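## Task

Get the black key fob out of the drawer of the little wooden box and set it straight on the table top, touching nothing but the table. Then close the drawer. The box must stay roughly in its original spot and orientation, and the other item must remain inside the drawer.

## Robot and tools

Robot: two arms, left_arm and right_arm, each on a tilted plate fixed to a shared metal frame behind them. For clearance checks, a plate and its half of the frame count as part of that arm. Calibrated bases in the scene frame: left_arm (+0.048, +0.320, +0.317) m, quat_wxyz (+0.957, -0.123, +0.264, +0.004); right_arm (+0.034, -0.209, +0.317) m, quat_wxyz (+0.957, +0.118, +0.266, +0.011).

Frame: the scene frame has its origin at table-top height, halfway between the nominal bases. +x points out over the table, +z up, and left_arm sits on the +y side (arm names do not match image sides). Each gripper's fingers extend along its own +z axis and spread along its own y axis. end_effector_position is the point between the finger pads, just under 1 cm behind the tips. Reported positions and orientations can be off by a few cm, more when reaching far.

Row format (used by every moving call): one flat list of 16 numbers covering both arms, even if only one moves. Order: left x, y, z, qw, qx, qy, qz, opening, then the same eight for right. x, y, z are an absolute target position in metres in the scene frame; the quaternion is an absolute orientation, w first, in the scene frame. Opening is absolute, from -1 (closed, 0 mm gap) to +1 (fully open, about 87 mm); 0.5 gives about 69 mm, 0 about 43 mm, -0.5 about 18 mm. To keep an arm still or hold its orientation, repeat its exact previous target pose and quaternion in every row rather than copying drifted readings.

Tools:
- execute_actions {actions, cameras}. actions is a list with at most one item. An empty list just observes and returns images. {"rows": [[16 numbers], ...], "steps": n} plays up to 15 rows over n steps (n at most 15, default 15, each step 1/30 s), one row per step, the final row repeating. An action needs at least 5 steps. {"steps": n} alone waits up to 300 steps, counted from the previous result, your reply time included. A row is refused outright if any target lies more than 0.6 m from that arm's last reported position along any gripper axis. Each step the controller also limits the commanded pose to 100 mm and 20 degrees from the measured pose. Results are sampled 5 steps before the action ends; those steps run afterward. Images come only with an empty list or when cameras requests them.
- move {target, speed, blend, blocking, cameras}. target is one 16-number row or a list of up to 15 rows (no 0.6 m limit), followed along straight lines, with all arms finishing together, capped at 10 s total. speed: m/s, 0.002 to 0.5, default 0.25 (rotation up to twice that in rad/s); one value or one per target. blend: corner-rounding radius in metres for lists, default 0. blocking=false returns about 0.5 s after start. Paths ignore obstacles and the other arm; faster moves lag, stray and hit harder, and aiming past a contact presses harder. New openings on later targets are applied only after everything halts there. The result adds a move: line: done, off_target, moving, held or fault, plus limits (paced = pose clipped, held = steps withheld by a check). An unnamed arm is done, meaning within 10 mm and 2 degrees.
- wait {seconds 0 to 10, cameras}: lets time pass; ends early when a move finishes.
- stop {cameras}: brakes the current move; fingers keep moving.
- zoom_image {camera, region [x0, y0, x1, y1]}: enlarges part of that camera's latest image, pixels from the top-left, at most 504 by 504.
- finished_scene {scene 1 or 2}: grades and ends the scene; irreversible.

Cameras: cam_high, cam_low, cam_left_wrist, cam_right_wrist, each 672x504. Calibration (K, distortion, T_world_to_cam) is supplied; fixed cameras may have shifted slightly, and wrist images can lag during motion.

Result lines: end_effector_position and end_effector_quat_wxyz per arm; Hand target is the pose the controller is currently chasing; Joint positions (gripper last, 0 closed to 1 open); grip_measured on the same -1..1 scale as the command; Joint velocities flagged "within noise" when the arm is still; Joint torques, positive toward larger joint values, with joints 1 to 3 wrapping sign past ±28 N m. Joint ranges (rad): waist -2.618 to 3.054, shoulder 0 to 3.142, elbow 0 to 3.142 (straight at 2.901), wrist pitch and yaw ±1.571, wrist roll ±2.094.

Gripping: note grip_measured when the pads first contact the part, then command about 0.04 below it for a firm hold (less for a gentler one). Readings may be off by about 1 mm. Each pad exerts roughly 20 N maximum; closing quickly squeezes harder.

Cautions: do not drop parts, release moving parts, slam, strike hard or push very hard. Never let the arms collide or press on each other. Nothing may fall or be left off the table. Avoid paths near an arm's own base (they can flip its shoulder posture) and near-straight elbows. Small moves may fail or go sideways, so check position and tilt after each move and correct. Gravity and friction can leave the gripper low or short. Occasionally something tugs a held part or nudges a loose one. Motors heat when loaded, stretched or pushing at an unreachable pose: MOTOR HOT appears at 75 °C, at 90 °C the arm folds and idles, and at 100 °C it goes limp.

Each tool is called after "Request:" by a JSON object that holds its "fn" and its "kwargs", one argument or row to a line.

## Session

Request:
{"fn": "execute_actions", "kwargs": {
  "actions": []
}}

Scene clock: 0.00 s of 6000.00 s.
left_arm: end_effector_position=(+0.0998, +0.1270, +0.2928) grip_measured=+1.000 end_effector_quat_wxyz=(-0.035, +0.687, +0.534, -0.491) | right_arm: end_effector_position=(+0.4542, -0.2631, +0.1802) grip_measured=+1.000 end_effector_quat_wxyz=(+0.210, +0.029, +0.971, -0.113)
Joint positions: left_arm=[-0.98 1.552 0.577 -0.527 0.448 0.878 1] | right_arm=[0.037 1.58 0.906 0.109 0.457 -0.116 1]
Joint velocities: within noise
Joint torques (N m): no reading
Motor temperatures (°C): left_arm=[26 35 37 31 25 28 24] | right_arm=[25 31 31 31 29 29 29]
Heat: left arm: 37 °C; right arm: 31 °C.
Hand target: left_arm +0.1015, +0.1262, +0.2930; -0.032, +0.687, +0.535, -0.491 | right_arm +0.4606, -0.2645, +0.1858; +0.220, +0.033, +0.968, -0.113

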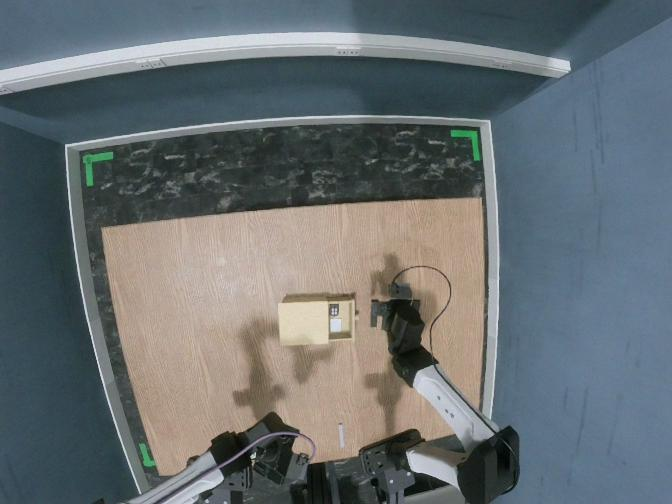

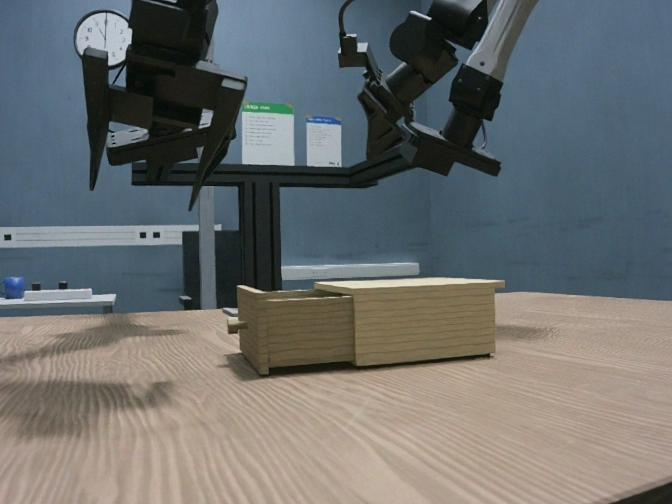

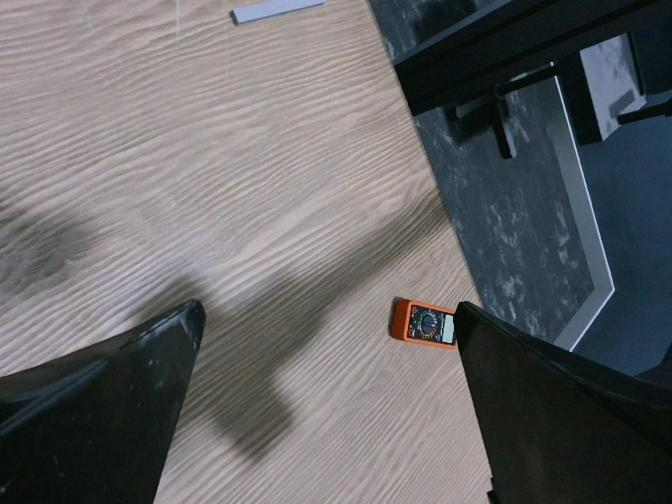

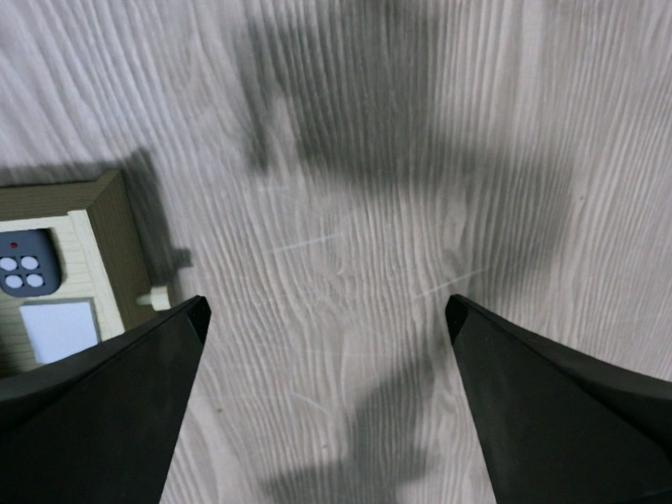

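Request:
{"fn": "zoom_image", "kwargs": {
  "camera": "cam_high",
  "region": [260, 270, 380, 360]
}}

Request:
{"fn": "zoom_image", "kwargs": {
  "camera": "cam_right_wrist",
  "region": [0, 150, 240, 390]
}}

Request:
{"fn": "zoom_image", "kwargs": {
  "camera": "cam_low",
  "region": [200, 250, 520, 400]
}}

Scaled by 4.200 from the camera's 672x504 image, which has a finer 960x720 frame.

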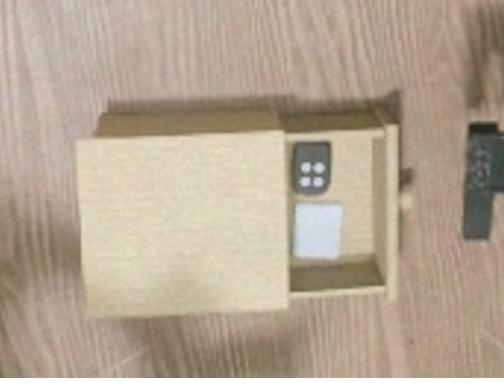

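Scaled by 2.100 from the camera's 672x504 image, which has a finer 960x720 frame.

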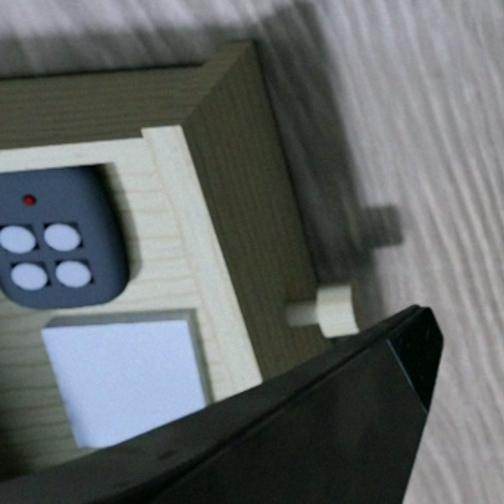

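Scaled by 1.575 from the camera's 672x504 image, which has a finer 960x720 frame.

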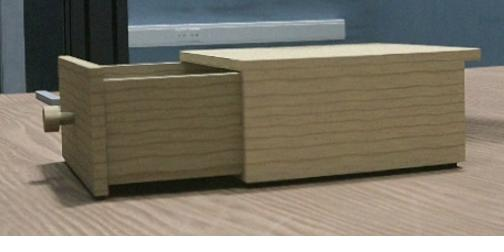

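Request:
{"fn": "move", "kwargs": {
  "target": [0.0998, 0.1270, 0.2928, -0.035, 0.687, 0.534, -0.491, 1, 0.415, -0.135, 0.21, 0, 0, 1, 0, 1],
  "cameras": ["cam_high","cam_right_wrist"]
}}

Scene clock: 3.23 s of 6000.00 s.
left_arm: end_effector_position=(+0.0998, +0.1270, +0.2928) grip_measured=+1.000 end_effector_quat_wxyz=(-0.035, +0.687, +0.534, -0.491) | right_arm: end_effector_position=(+0.4137, -0.1416, +0.2112) grip_measured=+1.000 end_effector_quat_wxyz=(+0.005, +0.000, +1.000, -0.006)
Joint positions: left_arm=[-0.98 1.552 0.577 -0.527 0.448 0.878 1] | right_arm=[0.299 1.742 1.302 -0.66 0.394 0.229 1]
Joint velocities: within noise
Joint torques (N m): left_arm=[-3.18 -4.05 3.81 0.44 0.54 0.18] | right_arm=[4.81 -6.64 7.84 0.11 -0.1 -0.03]
Motor temperatures (°C): left_arm=[26 36 38 31 25 28 24] | right_arm=[25 32 32 31 29 29 29]
Heat: left arm: 38 °C; right arm: 32 °C.
Hand target: left_arm +0.0999, +0.1270, +0.2928; -0.035, +0.687, +0.534, -0.491 | right_arm +0.4149, -0.1351, +0.2100; +0.000, +0.000, +1.000, +0.000
Off the commanded pose: left_arm 0.000 m, 0 deg | right_arm 0.007 m, 1 deg.
Kept back: nothing.
move: done
camera_calibration:
cam_right_wrist: T_world_to_cam=[[0.0200243, -0.999748, 0.0101828, -0.153802], [-0.646119, -0.00516769, 0.763219, 0.125106], [-0.762974, -0.0218622, -0.64606, 0.585467], [0, 0, 0, 1]] pos_world=[0.530609, -0.140317, 0.28433]
Images, in order (width x height): cam_high 672x504, cam_right_wrist 672x504.

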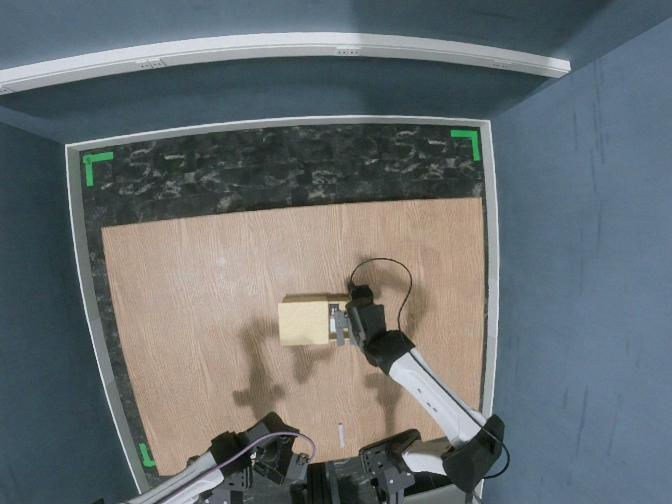

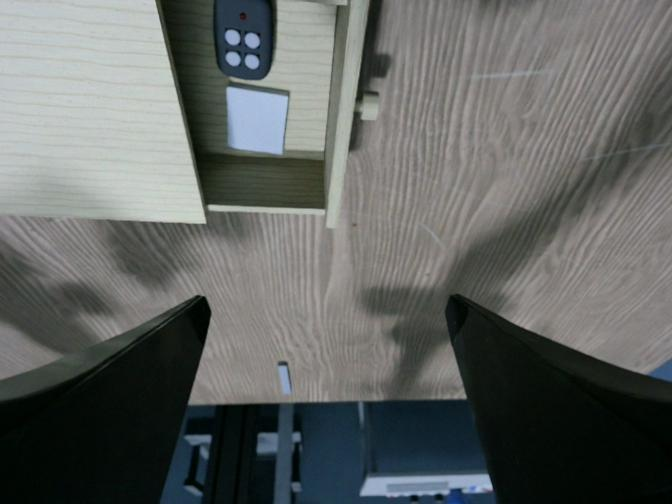

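Request:
{"fn": "move", "kwargs": {
  "target": [0.0998, 0.1270, 0.2928, -0.035, 0.687, 0.534, -0.491, 1, 0.39, -0.150, 0.12, 0, 0, 1, 0, 0],
  "cameras": ["cam_high","cam_low","cam_right_wrist"]
}}

Scene clock: 6.57 s of 6000.00 s.
left_arm: end_effector_position=(+0.0998, +0.1270, +0.2928) grip_measured=+1.000 end_effector_quat_wxyz=(-0.035, +0.687, +0.534, -0.491) | right_arm: end_effector_position=(+0.3900, -0.1499, +0.1254) grip_measured=+0.000 end_effector_quat_wxyz=(+0.000, +0.001, +1.000, -0.003)
Joint positions: left_arm=[-0.98 1.552 0.577 -0.527 0.448 0.878 1] | right_arm=[0.2 1.9 1.158 -0.334 0.341 0.14 0.5]
Joint velocities: within noise
Joint torques (N m): left_arm=[-3.21 -4.11 3.84 0.43 0.54 0.2] | right_arm=[3.14 -7.21 4.12 0.33 -0.03 -0.22]
Motor temperatures (°C): left_arm=[26 36 38 31 25 28 24] | right_arm=[25 32 32 31 29 29 29]
Heat: left arm: 38 °C; right arm: 32 °C.
Hand target: left_arm +0.0999, +0.1270, +0.2928; -0.035, +0.687, +0.534, -0.491 | right_arm +0.3899, -0.1500, +0.1201; +0.000, +0.000, +1.000, +0.000
Off the commanded pose: left_arm 0.000 m, 0 deg | right_arm 0.005 m, 0 deg.
Kept back: nothing.
move: done
camera_calibration:
cam_right_wrist: T_world_to_cam=[[0.0186632, -0.999815, 0.00468588, -0.159511], [-0.638378, -0.00830908, 0.769678, 0.170906], [-0.769497, -0.017356, -0.638415, 0.514006], [0, 0, 0, 1]] pos_world=[0.507605, -0.14914, 0.197354]
Images, in order (width x height): cam_high 672x504, cam_low 672x504, cam_right_wrist 672x504.

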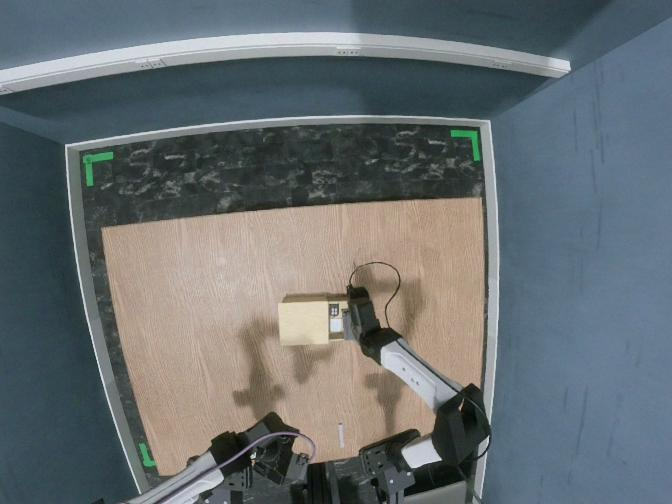

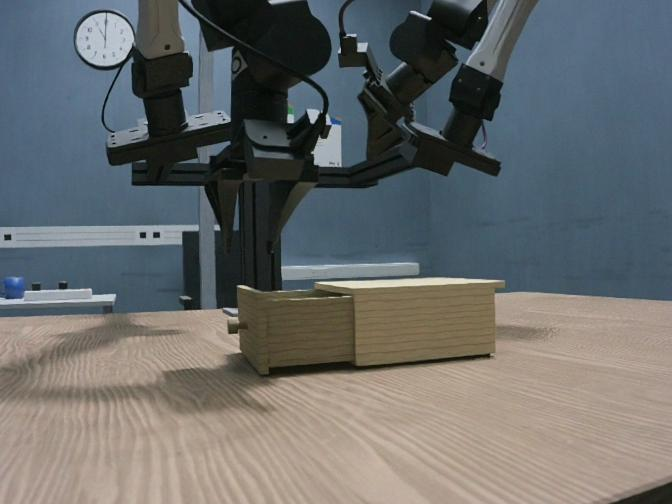

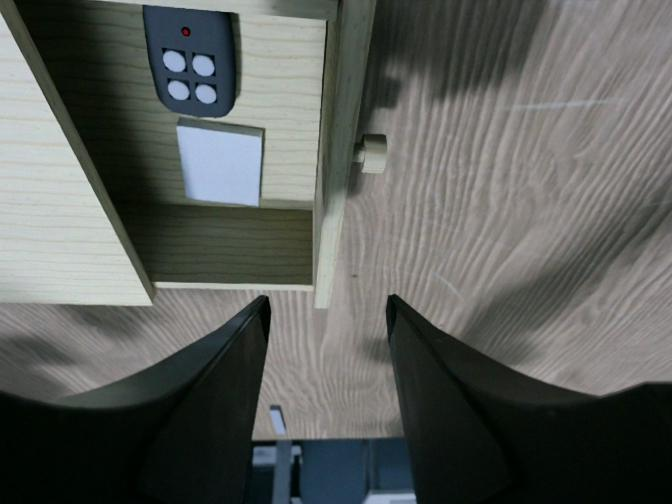

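Request:
{"fn": "move", "kwargs": {
  "target": [0.0998, 0.1270, 0.2928, -0.035, 0.687, 0.534, -0.491, 1, 0.39, -0.150, 0.057, 0, 0, 1, 0, 0],
  "cameras": ["cam_high","cam_low","cam_right_wrist"],
  "speed": 0.12
}}

Scene clock: 7.93 s of 6000.00 s.
left_arm: end_effector_position=(+0.0998, +0.1270, +0.2928) grip_measured=+1.000 end_effector_quat_wxyz=(-0.035, +0.687, +0.534, -0.491) | right_arm: end_effector_position=(+0.3865, -0.1492, +0.0633) grip_measured=+0.000 end_effector_quat_wxyz=(-0.003, -0.001, +1.000, -0.003)
Joint positions: left_arm=[-0.98 1.552 0.577 -0.527 0.448 0.878 1] | right_arm=[0.15 2.096 1.203 -0.174 0.316 0.092 0.5]
Joint velocities: within noise
Joint torques (N m): left_arm=[-3.17 -4.05 3.81 0.43 0.53 0.18] | right_arm=[2.99 -7.06 4.46 0.29 -0.07 -0.29]
Motor temperatures (°C): left_arm=[26 36 38 31 25 28 24] | right_arm=[25 32 32 31 29 29 29]
Heat: left arm: 38 °C; right arm: 32 °C.
Hand target: left_arm +0.0999, +0.1270, +0.2928; -0.035, +0.687, +0.534, -0.491 | right_arm +0.3900, -0.1501, +0.0572; +0.000, +0.000, +1.000, +0.000
Off the commanded pose: left_arm 0.000 m, 0 deg | right_arm 0.007 m, 1 deg.
Kept back: nothing.
move: done
camera_calibration:
cam_right_wrist: T_world_to_cam=[[0.0226099, -0.999736, 0.00406864, -0.159891], [-0.633186, -0.0111704, 0.773919, 0.213798], [-0.773669, -0.0200744, -0.633271, 0.472612], [0, 0, 0, 1]] pos_world=[0.504635, -0.147973, 0.13448]
Images, in order (width x height): cam_high 672x504, cam_low 672x504, cam_right_wrist 672x504.

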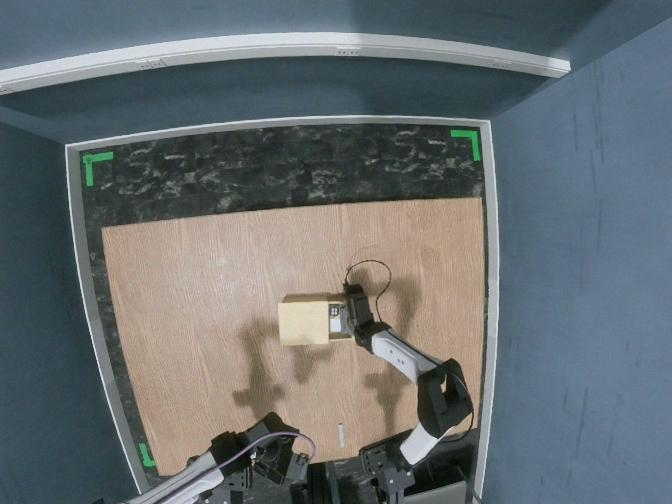

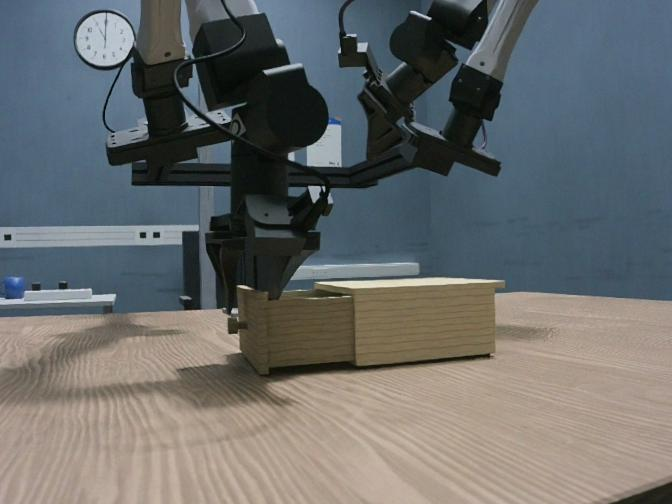

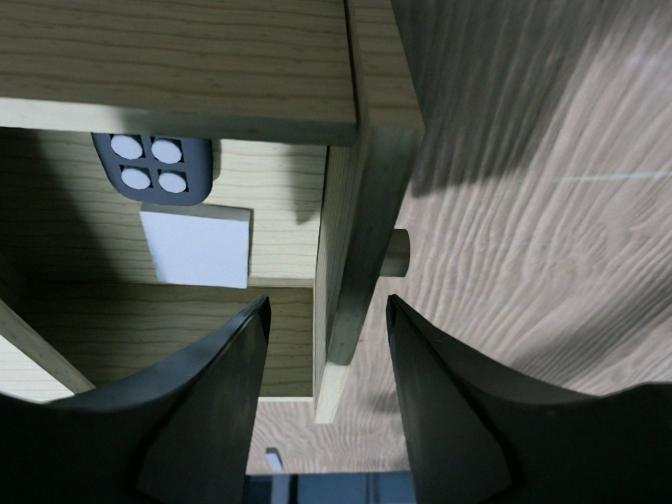

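Request:
{"fn": "zoom_image", "kwargs": {
  "camera": "cam_low",
  "region": [180, 220, 340, 390]
}}

Request:
{"fn": "zoom_image", "kwargs": {
  "camera": "cam_right_wrist",
  "region": [220, 180, 460, 420]
}}

Scaled by 2.965 from the camera's 672x504 image, which has a finer 960x720 frame.

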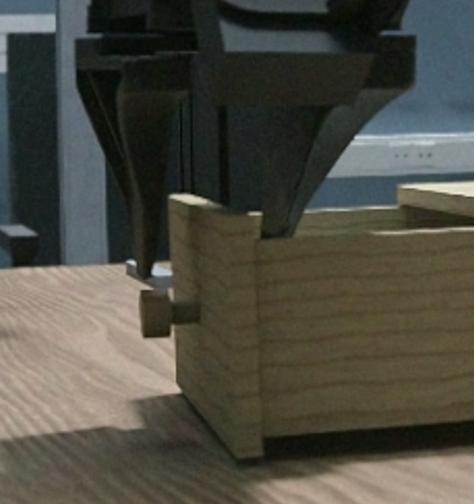

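Scaled by 2.100 from the camera's 672x504 image, which has a finer 960x720 frame.

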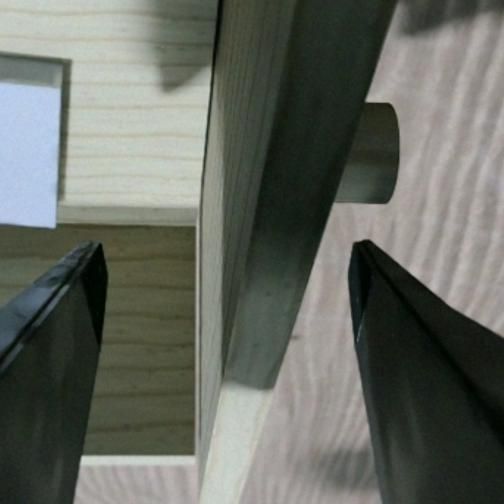

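Request:
{"fn": "move", "kwargs": {
  "target": [0.0998, 0.1270, 0.2928, -0.035, 0.687, 0.534, -0.491, 1, 0.39, -0.150, 0.058, 0, 0, 1, 0, -0.5],
  "cameras": ["cam_low","cam_right_wrist"],
  "speed": 0.12
}}

Scene clock: 9.00 s of 6000.00 s.
left_arm: end_effector_position=(+0.0998, +0.1270, +0.2928) grip_measured=+1.000 end_effector_quat_wxyz=(-0.035, +0.687, +0.534, -0.491) | right_arm: end_effector_position=(+0.3867, -0.1491, +0.0633) grip_measured=-0.500 end_effector_quat_wxyz=(-0.003, -0.001, +1.000, -0.003)
Joint positions: left_arm=[-0.98 1.552 0.577 -0.527 0.448 0.878 1] | right_arm=[0.15 2.096 1.203 -0.173 0.315 0.091 0.25]
Joint velocities: within noise
Joint torques (N m): left_arm=[-3.18 -4.08 3.75 0.44 0.54 0.19] | right_arm=[3.04 -7.28 4.46 0.3 -0.1 -0.27]
Motor temperatures (°C): left_arm=[26 36 38 31 25 28 24] | right_arm=[26 32 32 31 29 29 29]
Heat: left arm: 38 °C; right arm: 32 °C.
Hand target: left_arm +0.0999, +0.1270, +0.2928; -0.035, +0.687, +0.534, -0.491 | right_arm +0.3900, -0.1501, +0.0581; +0.000, +0.000, +1.000, +0.000
Off the commanded pose: left_arm 0.000 m, 0 deg | right_arm 0.006 m, 0 deg.
Kept back: nothing.
move: done
camera_calibration:
cam_right_wrist: T_world_to_cam=[[0.0227533, -0.999734, 0.00363593, -0.159845], [-0.633715, -0.0116098, 0.77348, 0.214101], [-0.773232, -0.0199033, -0.633811, 0.472622], [0, 0, 0, 1]] pos_world=[0.504762, -0.14791, 0.134531]
Images, in order (width x height): cam_low 672x504, cam_right_wrist 672x504.

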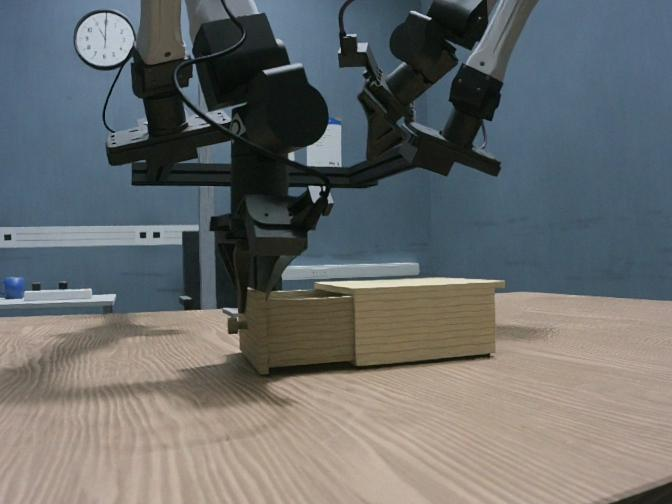

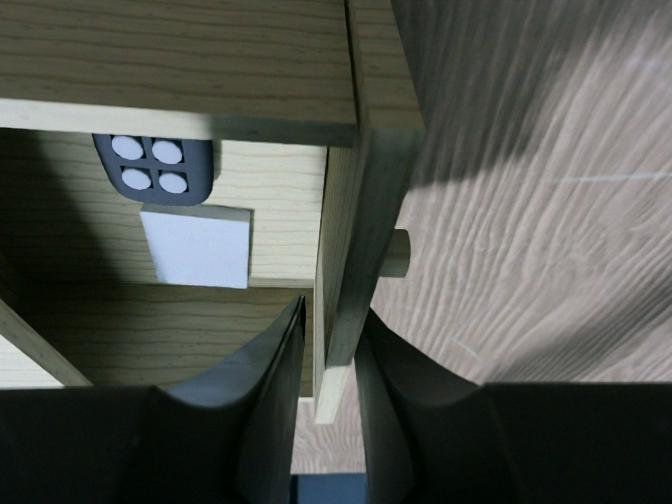

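Request:
{"fn": "move", "kwargs": {
  "target": [0.0998, 0.1270, 0.2928, -0.035, 0.687, 0.534, -0.491, 1, 0.39, -0.185, 0.058, 0, 0, 1, 0, -0.6],
  "cameras": ["cam_low","cam_right_wrist","cam_high"],
  "speed": 0.06
}}

Scene clock: 10.13 s of 6000.00 s.
left_arm: end_effector_position=(+0.0998, +0.1270, +0.2928) grip_measured=+1.000 end_effector_quat_wxyz=(-0.035, +0.687, +0.534, -0.491) | right_arm: end_effector_position=(+0.3865, -0.1604, +0.0560) grip_measured=-0.599 end_effector_quat_wxyz=(-0.007, +0.002, +0.999, +0.034)
Joint positions: left_arm=[-0.98 1.552 0.577 -0.527 0.448 0.878 1] | right_arm=[0.084 2.096 1.197 -0.155 0.21 0.039 0.2]
Joint velocities: within noise
Joint torques (N m): left_arm=[-3.21 -4.08 3.84 0.43 0.54 0.19] | right_arm=[0.8 -10.43 2.04 0.19 0.51 -0.45]
Motor temperatures (°C): left_arm=[26 36 38 31 25 28 24] | right_arm=[26 32 32 31 29 29 29]
Heat: left arm: 38 °C; right arm: 32 °C.
Hand target: left_arm +0.0999, +0.1270, +0.2928; -0.035, +0.687, +0.534, -0.491 | right_arm +0.3896, -0.1844, +0.0582; -0.001, +0.000, +1.000, +0.000
Off the commanded pose: left_arm 0.000 m, 0 deg | right_arm 0.025 m, 4 deg.
Kept back: nothing.
move: off_target (right_arm)
camera_calibration:
cam_right_wrist: T_world_to_cam=[[0.015798, -0.997488, -0.0690464, -0.164046], [-0.628049, -0.063632, 0.775568, 0.208787], [-0.778013, 0.0311121, -0.627477, 0.477324], [0, 0, 0, 1]] pos_world=[0.505084, -0.165199, 0.126255]
Images, in order (width x height): cam_high 672x504, cam_low 672x504, cam_right_wrist 672x504.

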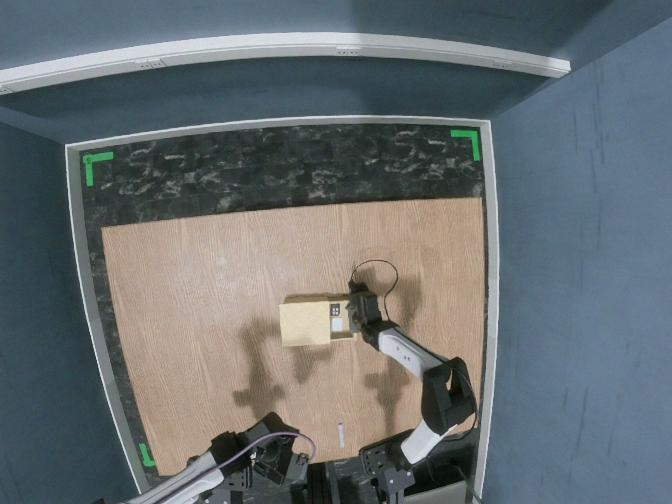

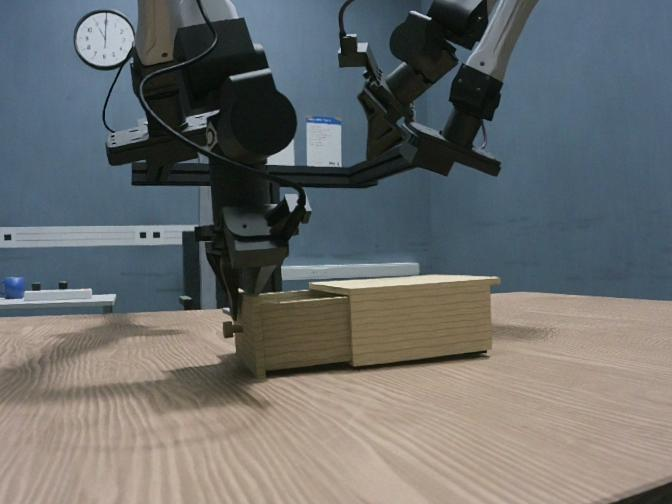

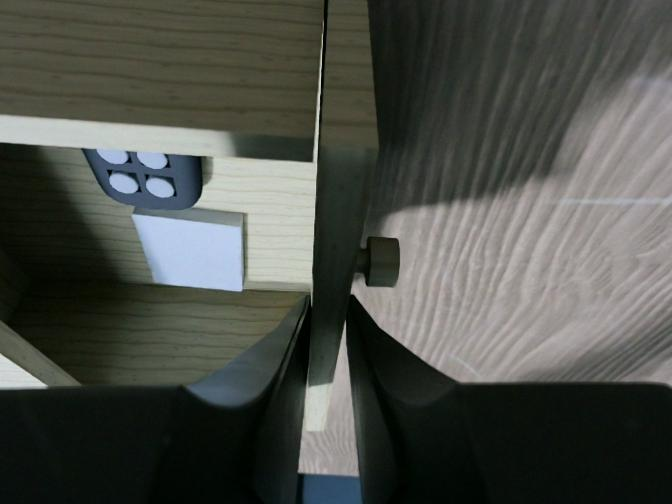

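Request:
{"fn": "move", "kwargs": {
  "target": [
    [0.0998, 0.1270, 0.2928, -0.035, 0.687, 0.534, -0.491, 1, 0.388, -0.157, 0.06, 0, 0, 1, 0, -0.4],
    [0.0998, 0.1270, 0.2928, -0.035, 0.687, 0.534, -0.491, 1, 0.388, -0.157, 0.19, 0, 0, 1, 0, -0.4]
  ],
  "cameras": ["cam_low","cam_right_wrist","cam_high"],
  "speed": [0.06,0.2],
  "blend": 0.01
}}

Scene clock: 13.47 s of 6000.00 s.
left_arm: end_effector_position=(+0.0998, +0.1270, +0.2928) grip_measured=+1.000 end_effector_quat_wxyz=(-0.035, +0.687, +0.534, -0.491) | right_arm: end_effector_position=(+0.3795, -0.1568, +0.1785) grip_measured=-0.400 end_effector_quat_wxyz=(-0.015, -0.005, +1.000, +0.001)
Joint positions: left_arm=[-0.98 1.552 0.577 -0.527 0.448 0.878 1] | right_arm=[0.232 1.736 1.138 -0.519 0.343 0.167 0.3]
Joint velocities: within noise
Joint torques (N m): left_arm=[-3.23 -4.03 3.79 0.44 0.54 0.19] | right_arm=[4.45 -10.43 5.61 0.01 0.11 -0.06]
Motor temperatures (°C): left_arm=[26 36 38 31 25 28 24] | right_arm=[26 33 32 31 29 29 29]
Heat: left arm: 38 °C; right arm: 33 °C.
Hand target: left_arm +0.0999, +0.1270, +0.2928; -0.035, +0.687, +0.534, -0.491 | right_arm +0.3878, -0.1570, +0.1897; +0.000, +0.000, +1.000, +0.000
Off the commanded pose: left_arm 0.000 m, 0 deg | right_arm 0.014 m, 2 deg.
Kept back: nothing.
move: off_target (right_arm); blend cut to 0 m at target 1
camera_calibration:
cam_right_wrist: T_world_to_cam=[[0.0314874, -0.999497, -0.00365564, -0.169751], [-0.613778, -0.0222224, 0.789166, 0.108244], [-0.78885, -0.022605, -0.61417, 0.541929], [0, 0, 0, 1]] pos_world=[0.499284, -0.15501, 0.246793]
Images, in order (width x height): cam_high 672x504, cam_low 672x504, cam_right_wrist 672x504.

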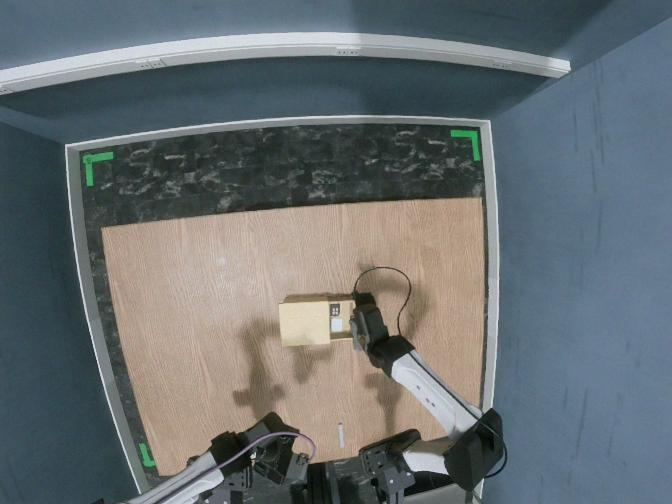

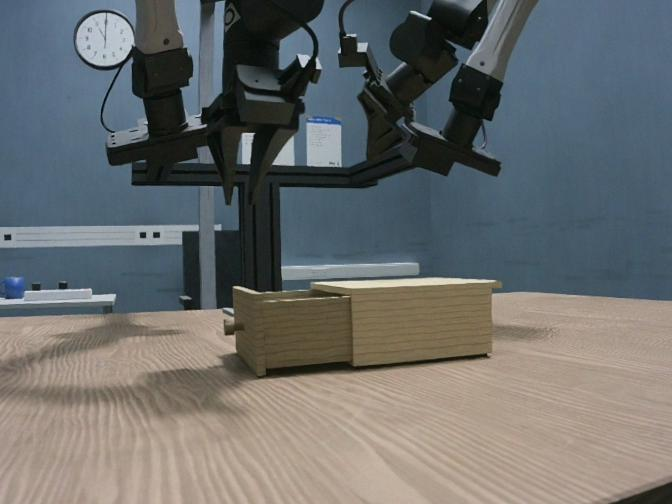

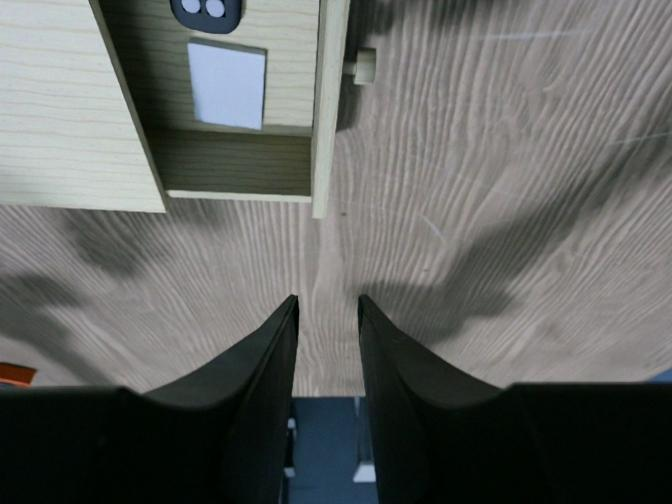

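Request:
{"fn": "move", "kwargs": {
  "target": [0.0998, 0.1270, 0.2928, -0.035, 0.687, 0.534, -0.491, 1, 0.445, -0.10, 0.19, 0, 0, 1, 0, -0.4],
  "cameras": ["cam_low","cam_right_wrist","cam_high"],
  "speed": 0.15
}}

Scene clock: 14.87 s of 6000.00 s.
left_arm: end_effector_position=(+0.0998, +0.1270, +0.2928) grip_measured=+1.000 end_effector_quat_wxyz=(-0.035, +0.687, +0.534, -0.491) | right_arm: end_effector_position=(+0.4440, -0.1043, +0.1923) grip_measured=-0.400 end_effector_quat_wxyz=(+0.003, +0.001, +1.000, +0.004)
Joint positions: left_arm=[-0.98 1.552 0.577 -0.527 0.448 0.878 1] | right_arm=[0.342 1.924 1.507 -0.697 0.392 0.272 0.3]
Joint velocities: within noise
Joint torques (N m): left_arm=[-3.21 -4.1 3.78 0.43 0.54 0.18] | right_arm=[5.79 -7.34 8.01 0.09 0.12 -0.07]
Motor temperatures (°C): left_arm=[26 36 38 31 25 28 24] | right_arm=[26 33 32 31 28 29 29]
Heat: left arm: 38 °C; right arm: 33 °C.
Hand target: left_arm +0.0999, +0.1270, +0.2928; -0.035, +0.687, +0.534, -0.491 | right_arm +0.4448, -0.1001, +0.1900; +0.000, +0.000, +1.000, +0.000
Off the commanded pose: left_arm 0.000 m, 0 deg | right_arm 0.005 m, 1 deg.
Kept back: nothing.
move: done
camera_calibration:
cam_right_wrist: T_world_to_cam=[[0.0180738, -0.999781, -0.0105142, -0.112046], [-0.642845, -0.0196741, 0.765744, 0.155783], [-0.765783, -0.00708095, -0.64306, 0.599426], [0, 0, 0, 1]] pos_world=[0.561199, -0.104712, 0.264999]
Images, in order (width x height): cam_high 672x504, cam_low 672x504, cam_right_wrist 672x504.

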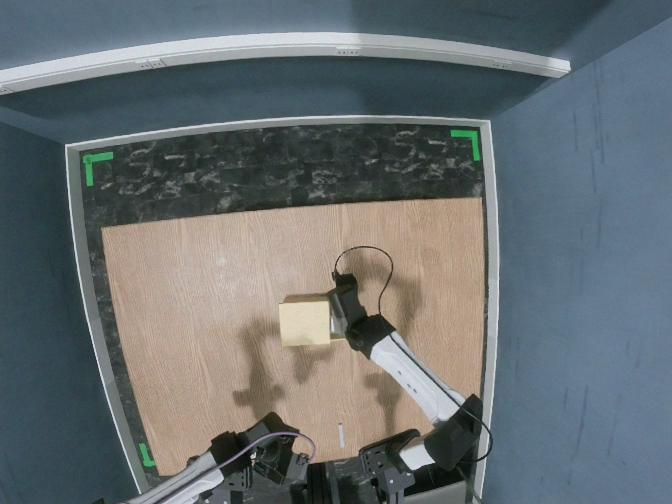

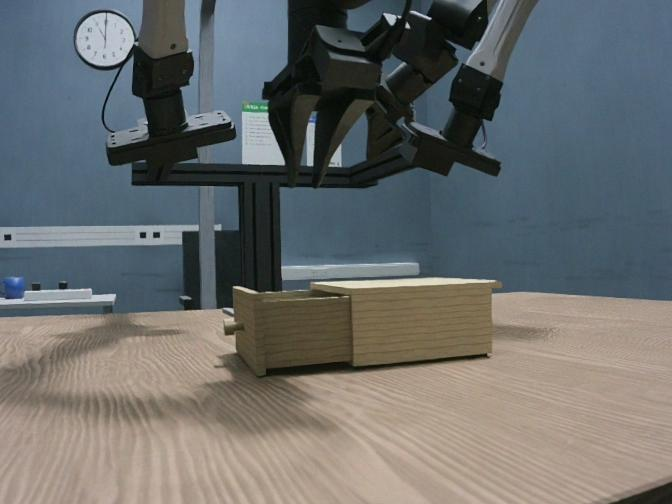

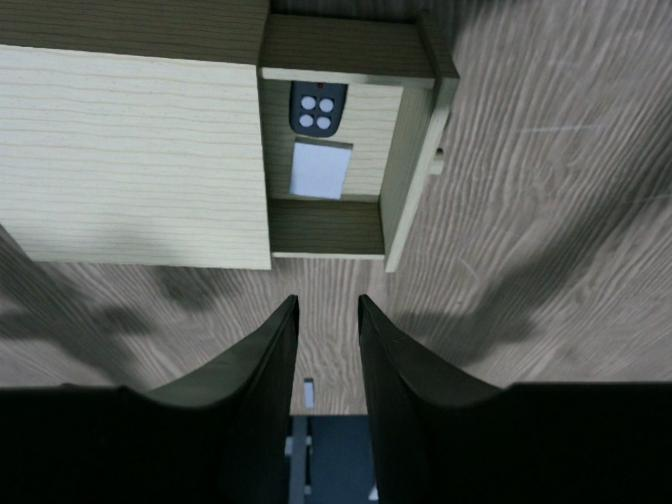

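Request:
{"fn": "move", "kwargs": {
  "target": [
    [0.0998, 0.1270, 0.2928, -0.035, 0.687, 0.534, -0.491, 1, 0.425, -0.099, 0.13, 0, 0, 1, 0, -1],
    [0.0998, 0.1270, 0.2928, -0.035, 0.687, 0.534, -0.491, 1, 0.425, -0.097, 0.05, 0, 0, 1, 0, -1]
  ],
  "cameras": ["cam_low","cam_right_wrist"],
  "speed": 0.12
}}

Scene clock: 17.07 s of 6000.00 s.
left_arm: end_effector_position=(+0.0998, +0.1270, +0.2928) grip_measured=+1.000 end_effector_quat_wxyz=(-0.035, +0.687, +0.534, -0.491) | right_arm: end_effector_position=(+0.4211, -0.0963, +0.0568) grip_measured=-0.973 end_effector_quat_wxyz=(-0.003, -0.002, +1.000, -0.003)
Joint positions: left_arm=[-0.98 1.552 0.577 -0.527 0.448 0.878 1] | right_arm=[0.254 2.247 1.47 -0.323 0.365 0.188 0.013]
Joint velocities: within noise
Joint torques (N m): left_arm=[-3.21 -4.05 3.81 0.44 0.54 0.19] | right_arm=[4.08 -7.9 5.55 0.33 -0.08 -0.27]
Motor temperatures (°C): left_arm=[26 37 38 31 25 28 24] | right_arm=[26 33 32 31 28 29 29]
Heat: left arm: 38 °C; right arm: 33 °C.
Hand target: left_arm +0.0999, +0.1270, +0.2928; -0.035, +0.687, +0.534, -0.491 | right_arm +0.4249, -0.0971, +0.0501; +0.000, +0.000, +1.000, +0.000
Off the commanded pose: left_arm 0.000 m, 0 deg | right_arm 0.008 m, 1 deg.
Kept back: nothing.
move: done
camera_calibration:
cam_right_wrist: T_world_to_cam=[[0.0241628, -0.999698, 0.00449278, -0.108483], [-0.633059, -0.0118226, 0.774013, 0.241136], [-0.773727, -0.0215465, -0.633153, 0.496187], [0, 0, 0, 1]] pos_world=[0.539187, -0.0949081, 0.128007]
Images, in order (width x height): cam_low 672x504, cam_right_wrist 672x504.

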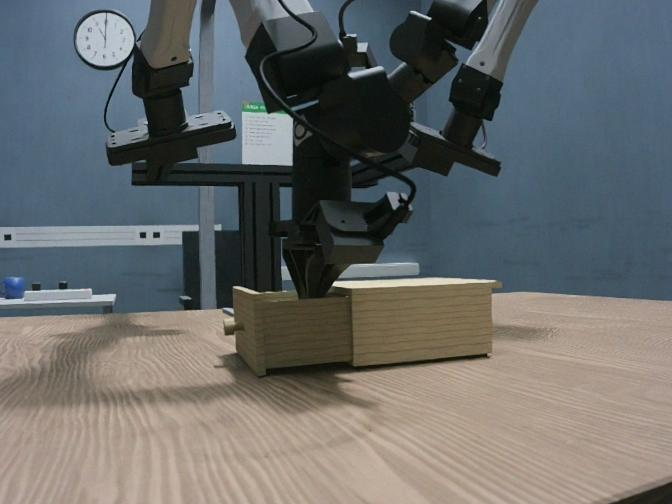

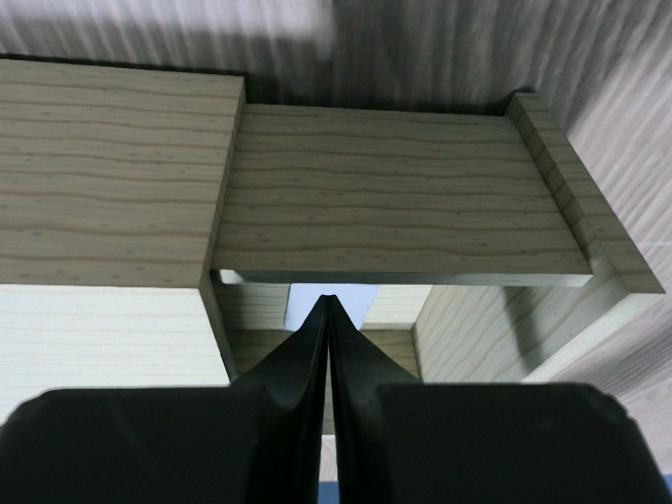

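Request:
{"fn": "move", "kwargs": {
  "target": [0.0998, 0.1270, 0.2928, -0.035, 0.687, 0.534, -0.491, 1, 0.425, -0.095, 0.03, 0, 0, 1, 0, -1],
  "cameras": [],
  "speed": 0.06
}}

Request:
{"fn": "move", "kwargs": {
  "target": [0.0998, 0.1270, 0.2928, -0.035, 0.687, 0.534, -0.491, 1, 0.425, -0.095, 0.024, 0, 0, 1, 0, -1],
  "cameras": [],
  "speed": 0.04
}}

Request:
{"fn": "move", "kwargs": {
  "target": [0.0998, 0.1270, 0.2928, -0.035, 0.687, 0.534, -0.491, 1, 0.425, -0.095, 0.018, 0, 0, 1, 0, -1],
  "cameras": ["cam_low","cam_right_wrist","cam_high"],
  "speed": 0.04
}}

Scene clock: 18.10 s of 6000.00 s.
left_arm: end_effector_position=(+0.0998, +0.1270, +0.2928) grip_measured=+1.000 end_effector_quat_wxyz=(-0.035, +0.687, +0.534, -0.491) | right_arm: end_effector_position=(+0.4209, -0.0939, +0.0414) grip_measured=-0.973 end_effector_quat_wxyz=(-0.005, -0.005, +1.000, -0.003)
Joint positions: left_arm=[-0.98 1.552 0.577 -0.527 0.448 0.878 1] | right_arm=[0.247 2.3 1.504 -0.306 0.36 0.176 0.013]
Joint velocities: within noise
Joint torques (N m): left_arm=[-3.22 -4.05 3.85 0.44 0.55 0.18] | right_arm=[3.75 -7.09 5.49 0.4 -0.1 -0.21]
Motor temperatures (°C): left_arm=[26 37 38 31 25 28 24] | right_arm=[26 34 32 31 28 29 29]
Heat: left arm: 38 °C; right arm: 34 °C.
Hand target: left_arm +0.0999, +0.1270, +0.2928; -0.035, +0.687, +0.534, -0.491 | right_arm +0.4247, -0.0952, +0.0305; +0.000, +0.000, +1.000, +0.000
Off the commanded pose: left_arm 0.000 m, 0 deg | right_arm 0.012 m, 1 deg.
Kept back: nothing.
move: off_target (right_arm)
No camera images: "cameras" was empty.

Scene clock: 18.80 s of 6000.00 s.
left_arm: end_effector_position=(+0.0998, +0.1270, +0.2928) grip_measured=+1.000 end_effector_quat_wxyz=(-0.035, +0.687, +0.534, -0.491) | right_arm: end_effector_position=(+0.4208, -0.0941, +0.0406) grip_measured=-0.973 end_effector_quat_wxyz=(-0.008, -0.010, +1.000, -0.003)
Joint positions: left_arm=[-0.98 1.552 0.577 -0.527 0.448 0.878 1] | right_arm=[0.247 2.306 1.514 -0.316 0.36 0.169 0.013]
Joint velocities: within noise
Joint torques (N m): left_arm=[-3.23 -4.1 3.82 0.43 0.54 0.19] | right_arm=[3.52 -6.39 5.45 0.64 -0.11 -0.21]
Motor temperatures (°C): left_arm=[26 37 38 31 25 28 24] | right_arm=[26 34 32 31 28 29 29]
Heat: left arm: 38 °C; right arm: 34 °C.
Hand target: left_arm +0.0999, +0.1270, +0.2928; -0.035, +0.687, +0.534, -0.491 | right_arm +0.4245, -0.0955, +0.0250; +0.000, +0.000, +1.000, +0.000
Off the commanded pose: left_arm 0.000 m, 0 deg | right_arm 0.017 m, 2 deg.
Kept back: nothing.
move: off_target (right_arm)
No camera images: "cameras" was empty.

Scene clock: 19.50 s of 6000.00 s.
left_arm: end_effector_position=(+0.0998, +0.1270, +0.2928) grip_measured=+1.000 end_effector_quat_wxyz=(-0.035, +0.687, +0.534, -0.491) | right_arm: end_effector_position=(+0.4204, -0.0940, +0.0401) grip_measured=-0.973 end_effector_quat_wxyz=(-0.012, -0.012, +1.000, -0.004)
Joint positions: left_arm=[-0.98 1.552 0.577 -0.527 0.448 0.878 1] | right_arm=[0.247 2.313 1.525 -0.328 0.36 0.166 0.013]
Joint velocities: within noise
Joint torques (N m): left_arm=[-3.22 -4.05 3.78 0.43 0.54 0.18] | right_arm=[3.15 -5.63 5.3 0.84 -0.15 -0.22]
Motor temperatures (°C): left_arm=[26 37 38 31 25 28 24] | right_arm=[26 34 32 31 28 29 29]
Heat: left arm: 38 °C; right arm: 34 °C.
Hand target: left_arm +0.0999, +0.1270, +0.2928; -0.035, +0.687, +0.534, -0.491 | right_arm +0.4240, -0.0957, +0.0196; +0.000, +0.000, +1.000, +0.000
Off the commanded pose: left_arm 0.000 m, 0 deg | right_arm 0.023 m, 2 deg.
Kept back: nothing.
move: off_target (right_arm)
camera_calibration:
cam_right_wrist: T_world_to_cam=[[0.0455548, -0.998948, 0.00533365, -0.115087], [-0.619008, -0.0240371, 0.785017, 0.246215], [-0.784063, -0.0390629, -0.619451, 0.487272], [0, 0, 0, 1]] pos_world=[0.539704, -0.090013, 0.109173]
Images, in order (width x height): cam_high 672x504, cam_low 672x504, cam_right_wrist 672x504.

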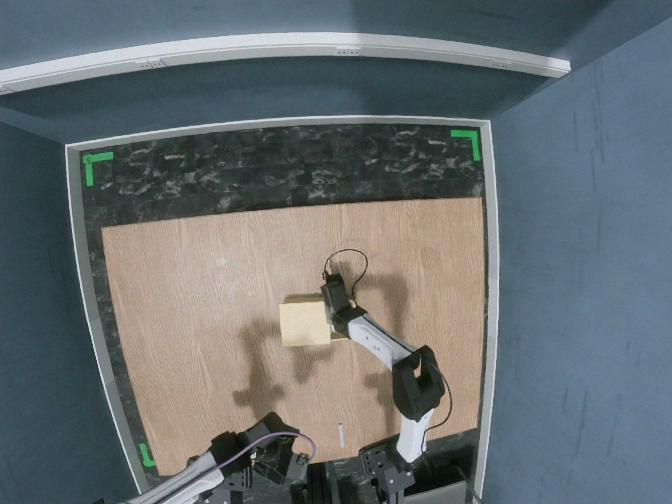

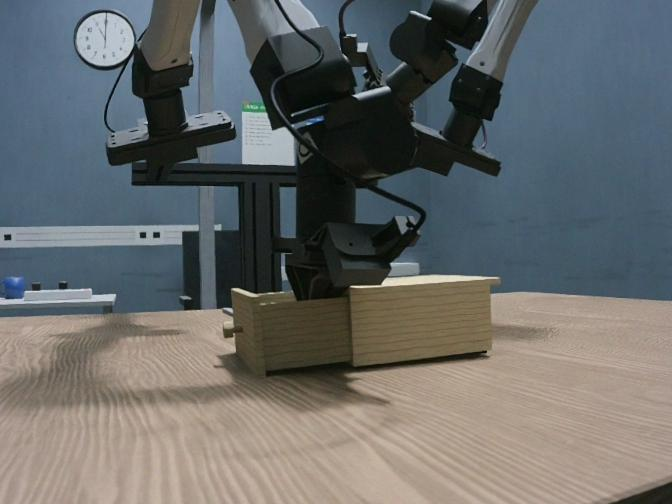

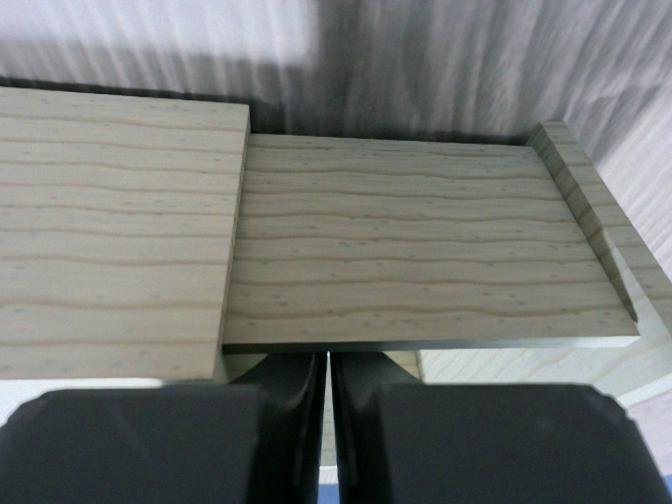

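Request:
{"fn": "zoom_image", "kwargs": {
  "camera": "cam_low",
  "region": [220, 200, 440, 390]
}}

Request:
{"fn": "zoom_image", "kwargs": {
  "camera": "cam_high",
  "region": [270, 260, 390, 360]
}}

Scaled by 2.291 from the camera's 672x504 image, which has a finer 960x720 frame.

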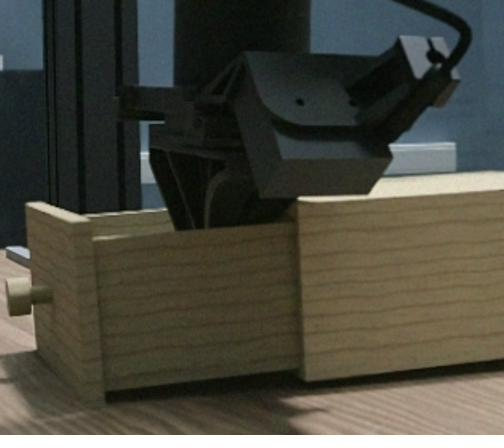

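Scaled by 4.200 from the camera's 672x504 image, which has a finer 960x720 frame.

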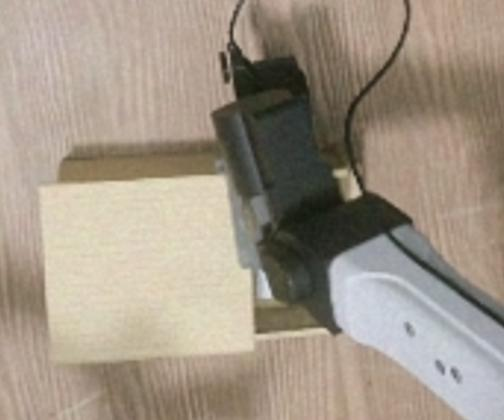

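Request:
{"fn": "move", "kwargs": {
  "target": [
    [0.0998, 0.1270, 0.2928, -0.035, 0.687, 0.534, -0.491, 1, 0.425, -0.097, 0.11, 0, 0, 1, 0, -1],
    [0.0998, 0.1270, 0.2928, -0.035, 0.687, 0.534, -0.491, 1, 0.425, -0.097, 0.11, 0.2588, 0, 0.9659, 0, -1],
    [0.0998, 0.1270, 0.2928, -0.035, 0.687, 0.534, -0.491, 1, 0.425, -0.097, 0.06, 0.2588, 0, 0.9659, 0, -1]
  ],
  "cameras": ["cam_low","cam_right_wrist"],
  "speed": 0.25
}}

Scene clock: 23.13 s of 6000.00 s.
left_arm: end_effector_position=(+0.0998, +0.1270, +0.2928) grip_measured=+1.000 end_effector_quat_wxyz=(-0.035, +0.687, +0.534, -0.491) | right_arm: end_effector_position=(+0.4207, -0.0960, +0.0633) grip_measured=-0.973 end_effector_quat_wxyz=(+0.253, +0.000, +0.967, -0.001)
Joint positions: left_arm=[-0.98 1.552 0.577 -0.527 0.448 0.878 1] | right_arm=[0.303 2.141 0.872 0.715 0.448 0.005 0.013]
Joint velocities: within noise
Joint torques (N m): left_arm=[-3.25 -4.08 3.78 0.43 0.54 0.18] | right_arm=[3.55 -6.57 3.06 1.18 -0.11 -0.23]
Motor temperatures (°C): left_arm=[26 37 39 30 25 28 24] | right_arm=[26 34 32 31 28 29 29]
Heat: left arm: 39 °C; right arm: 34 °C.
Hand target: left_arm +0.0999, +0.1270, +0.2928; -0.035, +0.687, +0.534, -0.491 | right_arm +0.4249, -0.0970, +0.0601; +0.259, +0.000, +0.966, +0.000
Off the commanded pose: left_arm 0.000 m, 0 deg | right_arm 0.006 m, 1 deg.
Kept back: nothing.
move: done
camera_calibration:
cam_right_wrist: T_world_to_cam=[[0.0187462, -0.999757, 0.0115911, -0.10639], [-0.933371, -0.0133431, 0.358665, 0.388369], [-0.358424, -0.0175424, -0.933394, 0.344662], [0, 0, 0, 1]] pos_world=[0.488022, -0.0951363, 0.183644]
Images, in order (width x height): cam_low 672x504, cam_right_wrist 672x504.

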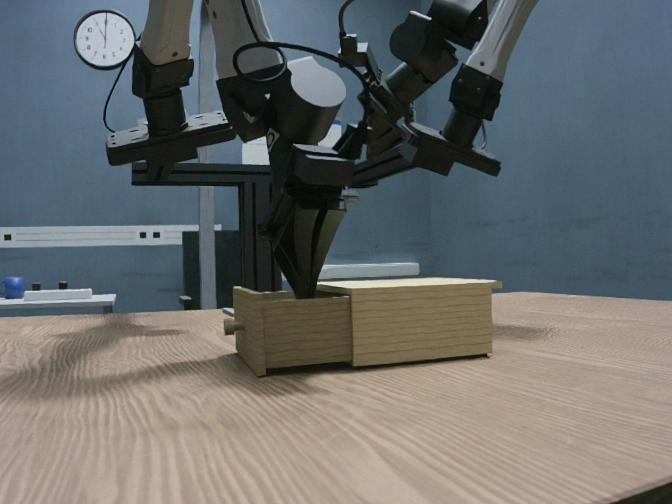

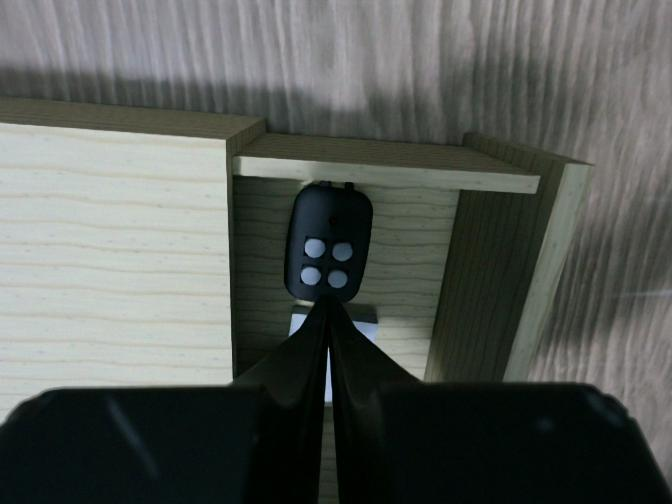

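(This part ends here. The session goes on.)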